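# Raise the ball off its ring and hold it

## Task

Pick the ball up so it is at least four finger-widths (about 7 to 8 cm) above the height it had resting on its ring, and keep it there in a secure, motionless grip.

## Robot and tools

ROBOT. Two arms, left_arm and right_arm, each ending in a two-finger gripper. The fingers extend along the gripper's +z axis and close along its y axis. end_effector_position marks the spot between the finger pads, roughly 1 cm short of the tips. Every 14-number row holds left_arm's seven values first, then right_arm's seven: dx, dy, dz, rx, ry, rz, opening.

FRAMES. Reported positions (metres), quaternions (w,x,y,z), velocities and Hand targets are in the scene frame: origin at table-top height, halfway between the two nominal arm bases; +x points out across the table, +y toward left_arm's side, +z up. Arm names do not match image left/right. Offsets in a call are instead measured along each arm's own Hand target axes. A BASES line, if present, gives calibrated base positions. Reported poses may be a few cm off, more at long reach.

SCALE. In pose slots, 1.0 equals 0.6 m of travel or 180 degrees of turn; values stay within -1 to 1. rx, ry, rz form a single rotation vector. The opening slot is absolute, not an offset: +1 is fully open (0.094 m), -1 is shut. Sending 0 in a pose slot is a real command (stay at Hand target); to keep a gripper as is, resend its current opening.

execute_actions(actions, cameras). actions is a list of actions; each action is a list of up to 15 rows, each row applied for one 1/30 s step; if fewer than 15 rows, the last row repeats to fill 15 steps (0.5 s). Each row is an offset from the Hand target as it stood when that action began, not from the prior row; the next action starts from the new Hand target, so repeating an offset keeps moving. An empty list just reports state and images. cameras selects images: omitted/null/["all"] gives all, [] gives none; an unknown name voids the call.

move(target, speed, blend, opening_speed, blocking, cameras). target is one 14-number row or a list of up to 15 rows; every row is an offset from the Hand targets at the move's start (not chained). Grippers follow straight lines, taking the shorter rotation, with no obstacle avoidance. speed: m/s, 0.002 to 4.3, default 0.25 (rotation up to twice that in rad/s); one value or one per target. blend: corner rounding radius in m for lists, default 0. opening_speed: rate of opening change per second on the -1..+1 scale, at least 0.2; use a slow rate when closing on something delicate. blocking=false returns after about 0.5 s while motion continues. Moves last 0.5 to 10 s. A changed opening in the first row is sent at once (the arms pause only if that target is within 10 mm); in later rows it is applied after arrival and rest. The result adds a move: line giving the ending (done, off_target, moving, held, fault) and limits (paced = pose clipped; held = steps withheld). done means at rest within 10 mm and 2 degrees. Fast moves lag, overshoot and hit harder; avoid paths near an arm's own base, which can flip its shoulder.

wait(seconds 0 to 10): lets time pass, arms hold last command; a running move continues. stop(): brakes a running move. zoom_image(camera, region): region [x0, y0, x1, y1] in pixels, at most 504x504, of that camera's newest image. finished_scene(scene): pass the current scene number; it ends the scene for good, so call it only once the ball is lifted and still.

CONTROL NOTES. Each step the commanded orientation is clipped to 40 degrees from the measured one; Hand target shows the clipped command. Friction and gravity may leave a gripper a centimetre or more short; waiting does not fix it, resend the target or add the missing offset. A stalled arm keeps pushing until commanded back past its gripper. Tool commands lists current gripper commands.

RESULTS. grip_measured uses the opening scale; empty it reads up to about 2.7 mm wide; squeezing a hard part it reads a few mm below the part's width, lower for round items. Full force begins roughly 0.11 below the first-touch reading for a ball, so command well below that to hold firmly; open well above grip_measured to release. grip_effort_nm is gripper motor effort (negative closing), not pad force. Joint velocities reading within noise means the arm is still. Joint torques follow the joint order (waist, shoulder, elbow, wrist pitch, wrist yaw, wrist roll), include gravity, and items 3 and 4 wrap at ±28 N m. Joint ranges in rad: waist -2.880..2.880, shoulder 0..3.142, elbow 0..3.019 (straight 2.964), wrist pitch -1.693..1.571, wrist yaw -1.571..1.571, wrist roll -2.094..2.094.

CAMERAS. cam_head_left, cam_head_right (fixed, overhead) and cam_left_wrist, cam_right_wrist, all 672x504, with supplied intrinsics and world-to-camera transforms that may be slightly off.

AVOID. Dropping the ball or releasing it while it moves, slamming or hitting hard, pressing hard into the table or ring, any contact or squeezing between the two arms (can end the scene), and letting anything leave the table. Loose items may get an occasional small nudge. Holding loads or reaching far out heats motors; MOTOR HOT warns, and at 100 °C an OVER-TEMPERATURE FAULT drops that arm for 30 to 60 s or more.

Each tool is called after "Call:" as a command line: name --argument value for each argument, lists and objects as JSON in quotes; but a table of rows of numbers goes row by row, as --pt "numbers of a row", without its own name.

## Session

Call:
execute_actions --actions '[]'

Call:
zoom_image --camera "cam_head_right" --region '[240, 130, 480, 310]'

Scene clock: 0.00 s.
left_arm: end_effector_position=(+0.5109, +0.4513, +0.2662) grip_measured=+1.000 grip_effort_nm=n/a end_effector_quat_wxyz=(+0.063, -0.237, +0.967, +0.069) | right_arm: end_effector_position=(+0.7844, +0.0454, +0.1247) grip_measured=+1.000 grip_effort_nm=n/a end_effector_quat_wxyz=(+0.649, -0.168, +0.732, +0.120)
Joint positions: left_arm=[0.27 1.653 1.655 -1.441 -0.132 -0.186 0.094] | right_arm=[0.444 2.269 1.557 0.584 0.02 -0.04 0.094]
Joint velocities: within noise
Joint torques (N m): no reading
Heat: left arm: hottest shoulder 28 °C; right arm: hottest elbow 31 °C.
Hand target: left_arm +0.5165, +0.4529, +0.2709; +0.070, -0.238, +0.966, +0.069 | right_arm +0.7897, +0.0478, +0.1366; +0.659, -0.166, +0.724, +0.122
Tool commands: left_gripper/opening=+1.0 right_gripper/opening=+1.0
camera_calibration:
cam_left_wrist: T_world_to_cam=[[0.560037, -0.82211, -0.102441, 0.113985], [-0.788242, -0.566818, 0.239565, 0.626521], [-0.255014, -0.0534169, -0.965461, 0.517953], [0, 0, 0, 1]] pos_world=[0.562101, 0.476499, 0.361647]
cam_right_wrist: T_world_to_cam=[[0.435995, -0.891987, 0.119448, -0.311813], [-0.391636, -0.307557, -0.867197, 0.463918], [0.810265, 0.331313, -0.483428, -0.484271], [0, 0, 0, 1]] pos_world=[0.710024, 0.0249936, 0.205443]

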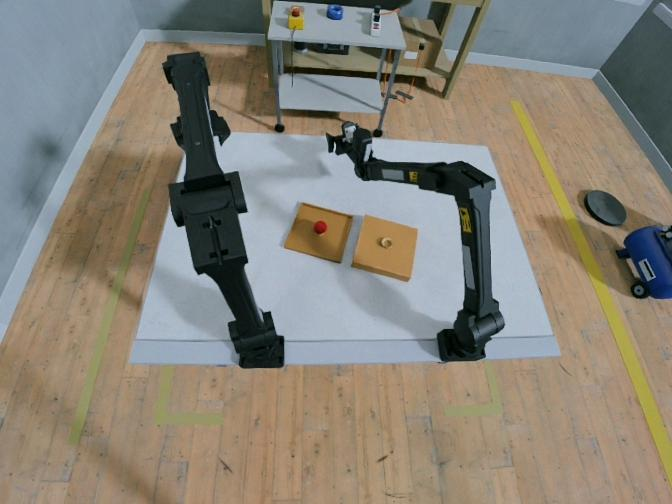

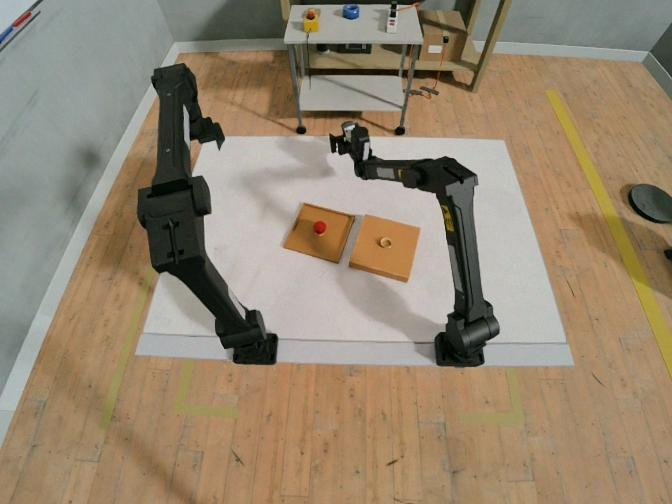

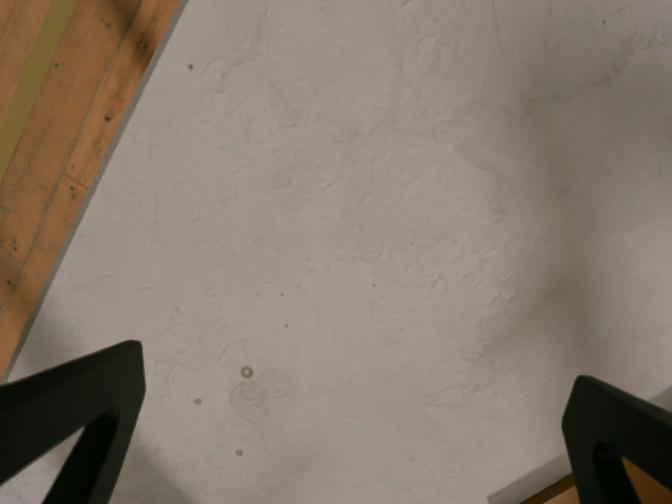

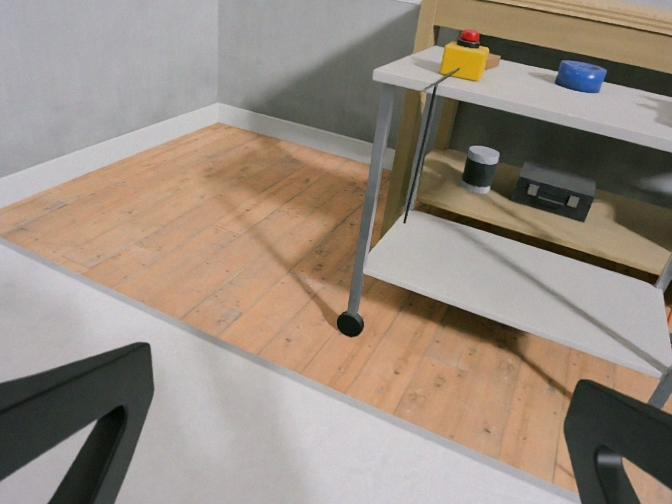

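Scaled by 2.100 from the camera's 672x504 image, which has a finer 960x720 frame.

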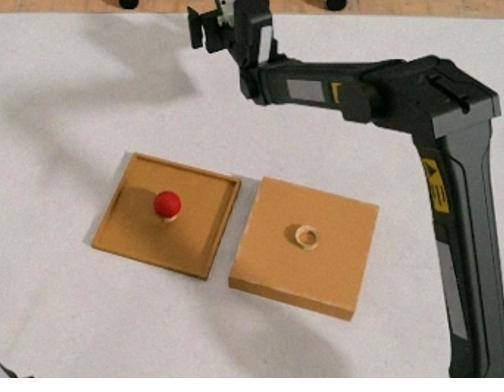

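Call:
move --target '[0.4563,-0.4408,0.0735,0.0550,0.0349,0.2975,1,0,0,0,0,0,0,1]' --speed 0.3 --cameras '["cam_left_wrist","cam_head_left"]'

Scene clock: 19.00 s.
left_arm: end_effector_position=(+0.4025, +0.1034, +0.1630) grip_measured=+1.000 grip_effort_nm=0.007 end_effector_quat_wxyz=(+0.004, +0.221, +0.975, -0.001) | right_arm: end_effector_position=(+0.7844, +0.0454, +0.1247) grip_measured=+1.000 grip_effort_nm=-0.017 end_effector_quat_wxyz=(+0.649, -0.168, +0.732, +0.120)
Joint positions: left_arm=[-0.43 1.511 1.222 -1.273 0 0.032 0.094] | right_arm=[0.444 2.269 1.557 0.584 0.02 -0.04 0.094]
Joint velocities: within noise
Joint torques (N m): left_arm=[1.9 -9 7.32 1.22 -0.01 0.12] | right_arm=[-0.91 -24.59 7.79 2.04 -0.03 0]
Heat: left arm: hottest shoulder 30 °C; right arm: hottest elbow 34 °C.
Hand target: left_arm +0.4049, +0.1051, +0.1550; +0.000, +0.226, +0.974, +0.000 | right_arm +0.7897, +0.0478, +0.1366; +0.659, -0.166, +0.724, +0.122
Off the commanded pose: left_arm 0.008 m, 1 deg | right_arm 0.013 m, 1 deg.
move: off_target (right_arm)
camera_calibration:
cam_left_wrist: T_world_to_cam=[[-0.33226, -0.943061, -0.015446, 0.235634], [-0.870575, 0.300339, 0.389739, 0.287676], [-0.362909, 0.142942, -0.920796, 0.387986], [0, 0, 0, 1]] pos_world=[0.469538, 0.0803579, 0.248777]
Images, in order (width x height): cam_head_left 672x504, cam_left_wrist 672x504.

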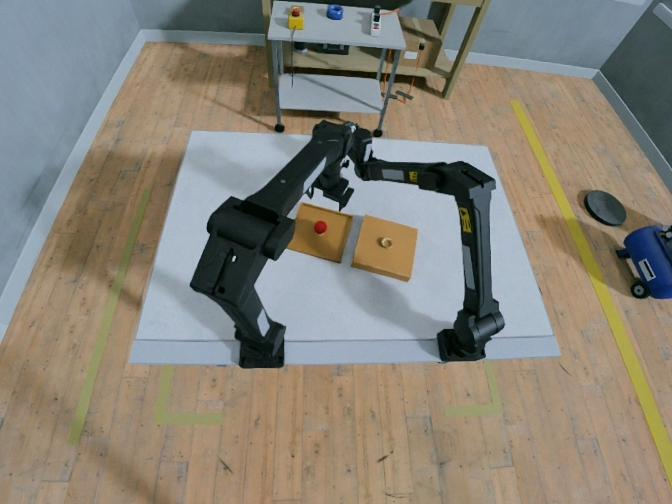

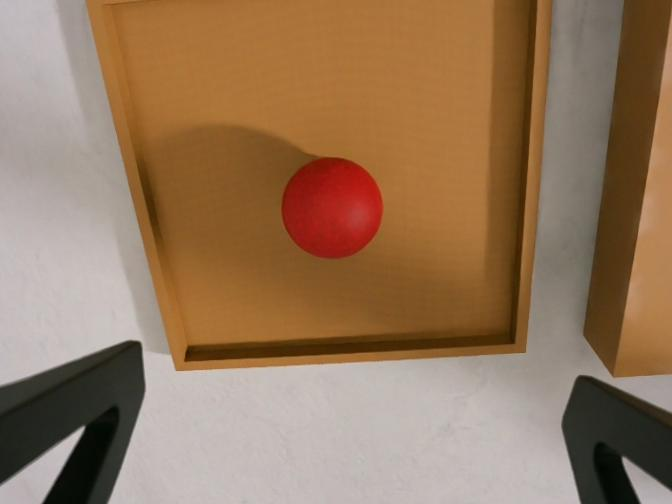

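Call:
move --target '[0.002,0.0007,0.2017,0,0,0,1,0,0,0,0,0,0,1]' --speed 0.12 --cameras '["cam_left_wrist"]'

Scene clock: 32.23 s.
left_arm: end_effector_position=(+0.4016, +0.1038, +0.0386) grip_measured=+1.000 grip_effort_nm=0.007 end_effector_quat_wxyz=(+0.000, +0.221, +0.975, +0.000) | right_arm: end_effector_position=(+0.7844, +0.0454, +0.1247) grip_measured=+1.000 grip_effort_nm=-0.017 end_effector_quat_wxyz=(+0.649, -0.168, +0.732, +0.120)
Joint positions: left_arm=[-0.43 1.66 1.04 -0.95 0 0.033 0.094] | right_arm=[0.444 2.269 1.557 0.584 0.02 -0.04 0.094]
Joint velocities: within noise
Joint torques (N m): left_arm=[2.02 -10.4 6.46 1.22 -0.02 0.13] | right_arm=[-0.91 -24.59 7.8 2.03 -0.03 0]
Heat: left arm: hottest shoulder 30 °C; right arm: hottest elbow 35 °C.
Hand target: left_arm +0.4039, +0.1060, +0.0339; +0.000, +0.226, +0.974, +0.000 | right_arm +0.7897, +0.0478, +0.1366; +0.659, -0.166, +0.724, +0.122
Off the commanded pose: left_arm 0.006 m, 1 deg | right_arm 0.013 m, 1 deg.
move: off_target (right_arm)
camera_calibration:
cam_left_wrist: T_world_to_cam=[[-0.333458, -0.942628, -0.0160769, 0.234175], [-0.867223, 0.300006, 0.397393, 0.333565], [-0.369771, 0.146456, -0.917508, 0.275279], [0, 0, 0, 1]] pos_world=[0.469153, 0.0803518, 0.123778]
Images, in order (width x height): cam_left_wrist 672x504.

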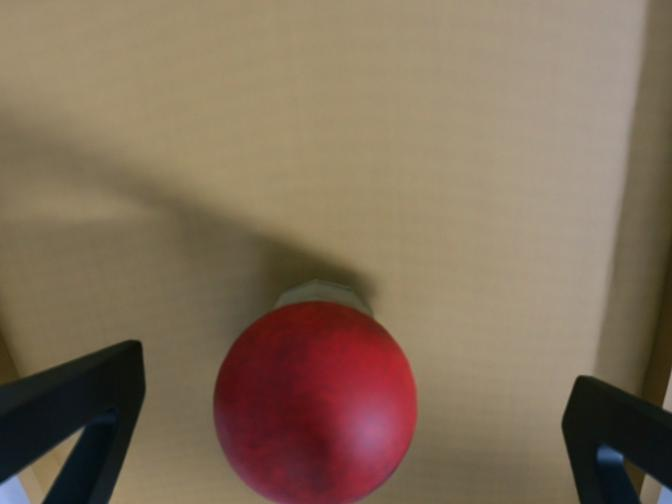

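Call:
move --target '[0.001,0.013,0.002,0,0,0,1,0,0,0,0,0,0,1]' --speed 0.12 --cameras '["cam_left_wrist"]'

Scene clock: 42.63 s.
left_arm: end_effector_position=(+0.4052, +0.1100, +0.0386) grip_measured=+1.000 grip_effort_nm=0.002 end_effector_quat_wxyz=(+0.002, +0.222, +0.975, -0.001) | right_arm: end_effector_position=(+0.7844, +0.0454, +0.1247) grip_measured=+1.000 grip_effort_nm=-0.012 end_effector_quat_wxyz=(+0.649, -0.168, +0.732, +0.120)
Joint positions: left_arm=[-0.414 1.66 1.04 -0.946 0 0.05 0.094] | right_arm=[0.444 2.269 1.557 0.584 0.02 -0.04 0.094]
Joint velocities: within noise
Joint torques (N m): left_arm=[2.02 -10.11 6.34 1.21 -0.01 0.11] | right_arm=[-0.97 -24.64 7.79 2.02 -0.03 0]
Heat: left arm: hottest elbow 31 °C; right arm: hottest elbow 36 °C.
Hand target: left_arm +0.4068, +0.1133, +0.0327; +0.000, +0.226, +0.974, +0.000 | right_arm +0.7897, +0.0478, +0.1366; +0.659, -0.166, +0.724, +0.122
Off the commanded pose: left_arm 0.007 m, 1 deg | right_arm 0.013 m, 1 deg.
move: off_target (right_arm)
camera_calibration:
cam_left_wrist: T_world_to_cam=[[-0.334122, -0.942396, -0.0159082, 0.241491], [-0.868244, 0.301176, 0.394266, 0.335181], [-0.366763, 0.145545, -0.918859, 0.274674], [0, 0, 0, 1]] pos_world=[0.472446, 0.0866547, 0.124078]
Images, in order (width x height): cam_left_wrist 672x504.

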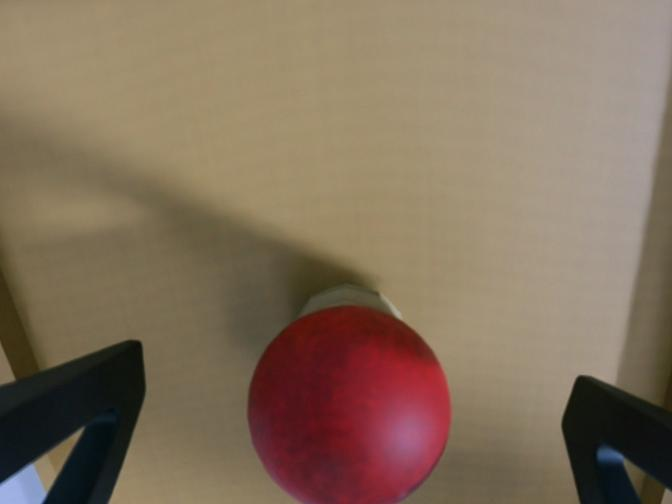

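Call:
move --pt "0 0 0 0 0 0 -0.35 0 0 0 0 0 0 1" --pt "0 0 -0.22 0 0 0 -0.35 0 0 0 0 0 0 1" --speed 0.12 --opening_speed 0.9 --cameras '["cam_left_wrist","cam_head_left"]'

Scene clock: 54.60 s.
left_arm: end_effector_position=(+0.3949, +0.1145, +0.1509) grip_measured=-0.110 grip_effort_nm=-1.018 end_effector_quat_wxyz=(-0.015, +0.222, +0.975, +0.003) | right_arm: end_effector_position=(+0.7844, +0.0454, +0.1247) grip_measured=+1.000 grip_effort_nm=-0.017 end_effector_quat_wxyz=(+0.649, -0.168, +0.732, +0.120)
Joint positions: left_arm=[-0.414 1.516 1.194 -1.279 -0.001 0.051 0.042] | right_arm=[0.444 2.269 1.557 0.584 0.02 -0.04 0.094]
Joint velocities: within noise
Joint torques (N m): left_arm=[2.14 -10.58 10.21 0.28 0.02 0.12] | right_arm=[-0.97 -24.59 7.8 2.04 -0.03 0]
Heat: left arm: hottest elbow 31 °C; right arm: hottest elbow 37 °C.
Hand target: left_arm +0.4069, +0.1133, +0.1648; +0.000, +0.226, +0.974, +0.000 | right_arm +0.7897, +0.0478, +0.1366; +0.659, -0.166, +0.724, +0.122
Off the commanded pose: left_arm 0.018 m, 2 deg | right_arm 0.013 m, 1 deg.
move: off_target (left_arm, right_arm)
camera_calibration:
cam_left_wrist: T_world_to_cam=[[-0.335794, -0.941746, -0.0188995, 0.245188], [-0.855233, 0.296416, 0.425105, 0.271437], [-0.394739, 0.158911, -0.904947, 0.380838], [0, 0, 0, 1]] pos_world=[0.464807, 0.0899271, 0.233883]
Images, in order (width x height): cam_head_left 672x504, cam_left_wrist 672x504.

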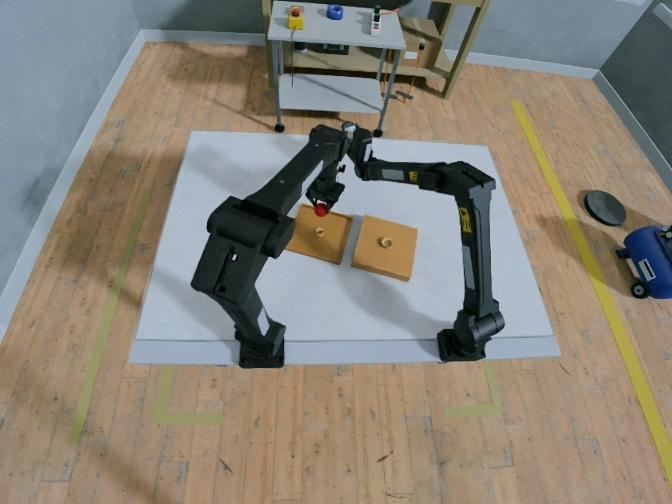

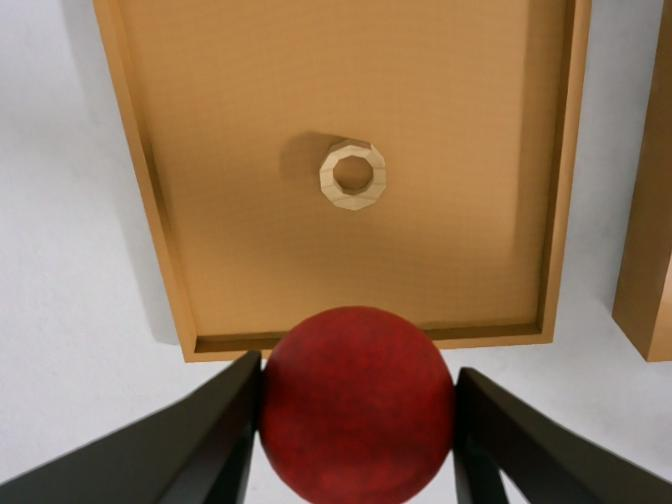

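Call:
finished_scene --scene 3

The scene is finished: the task was done.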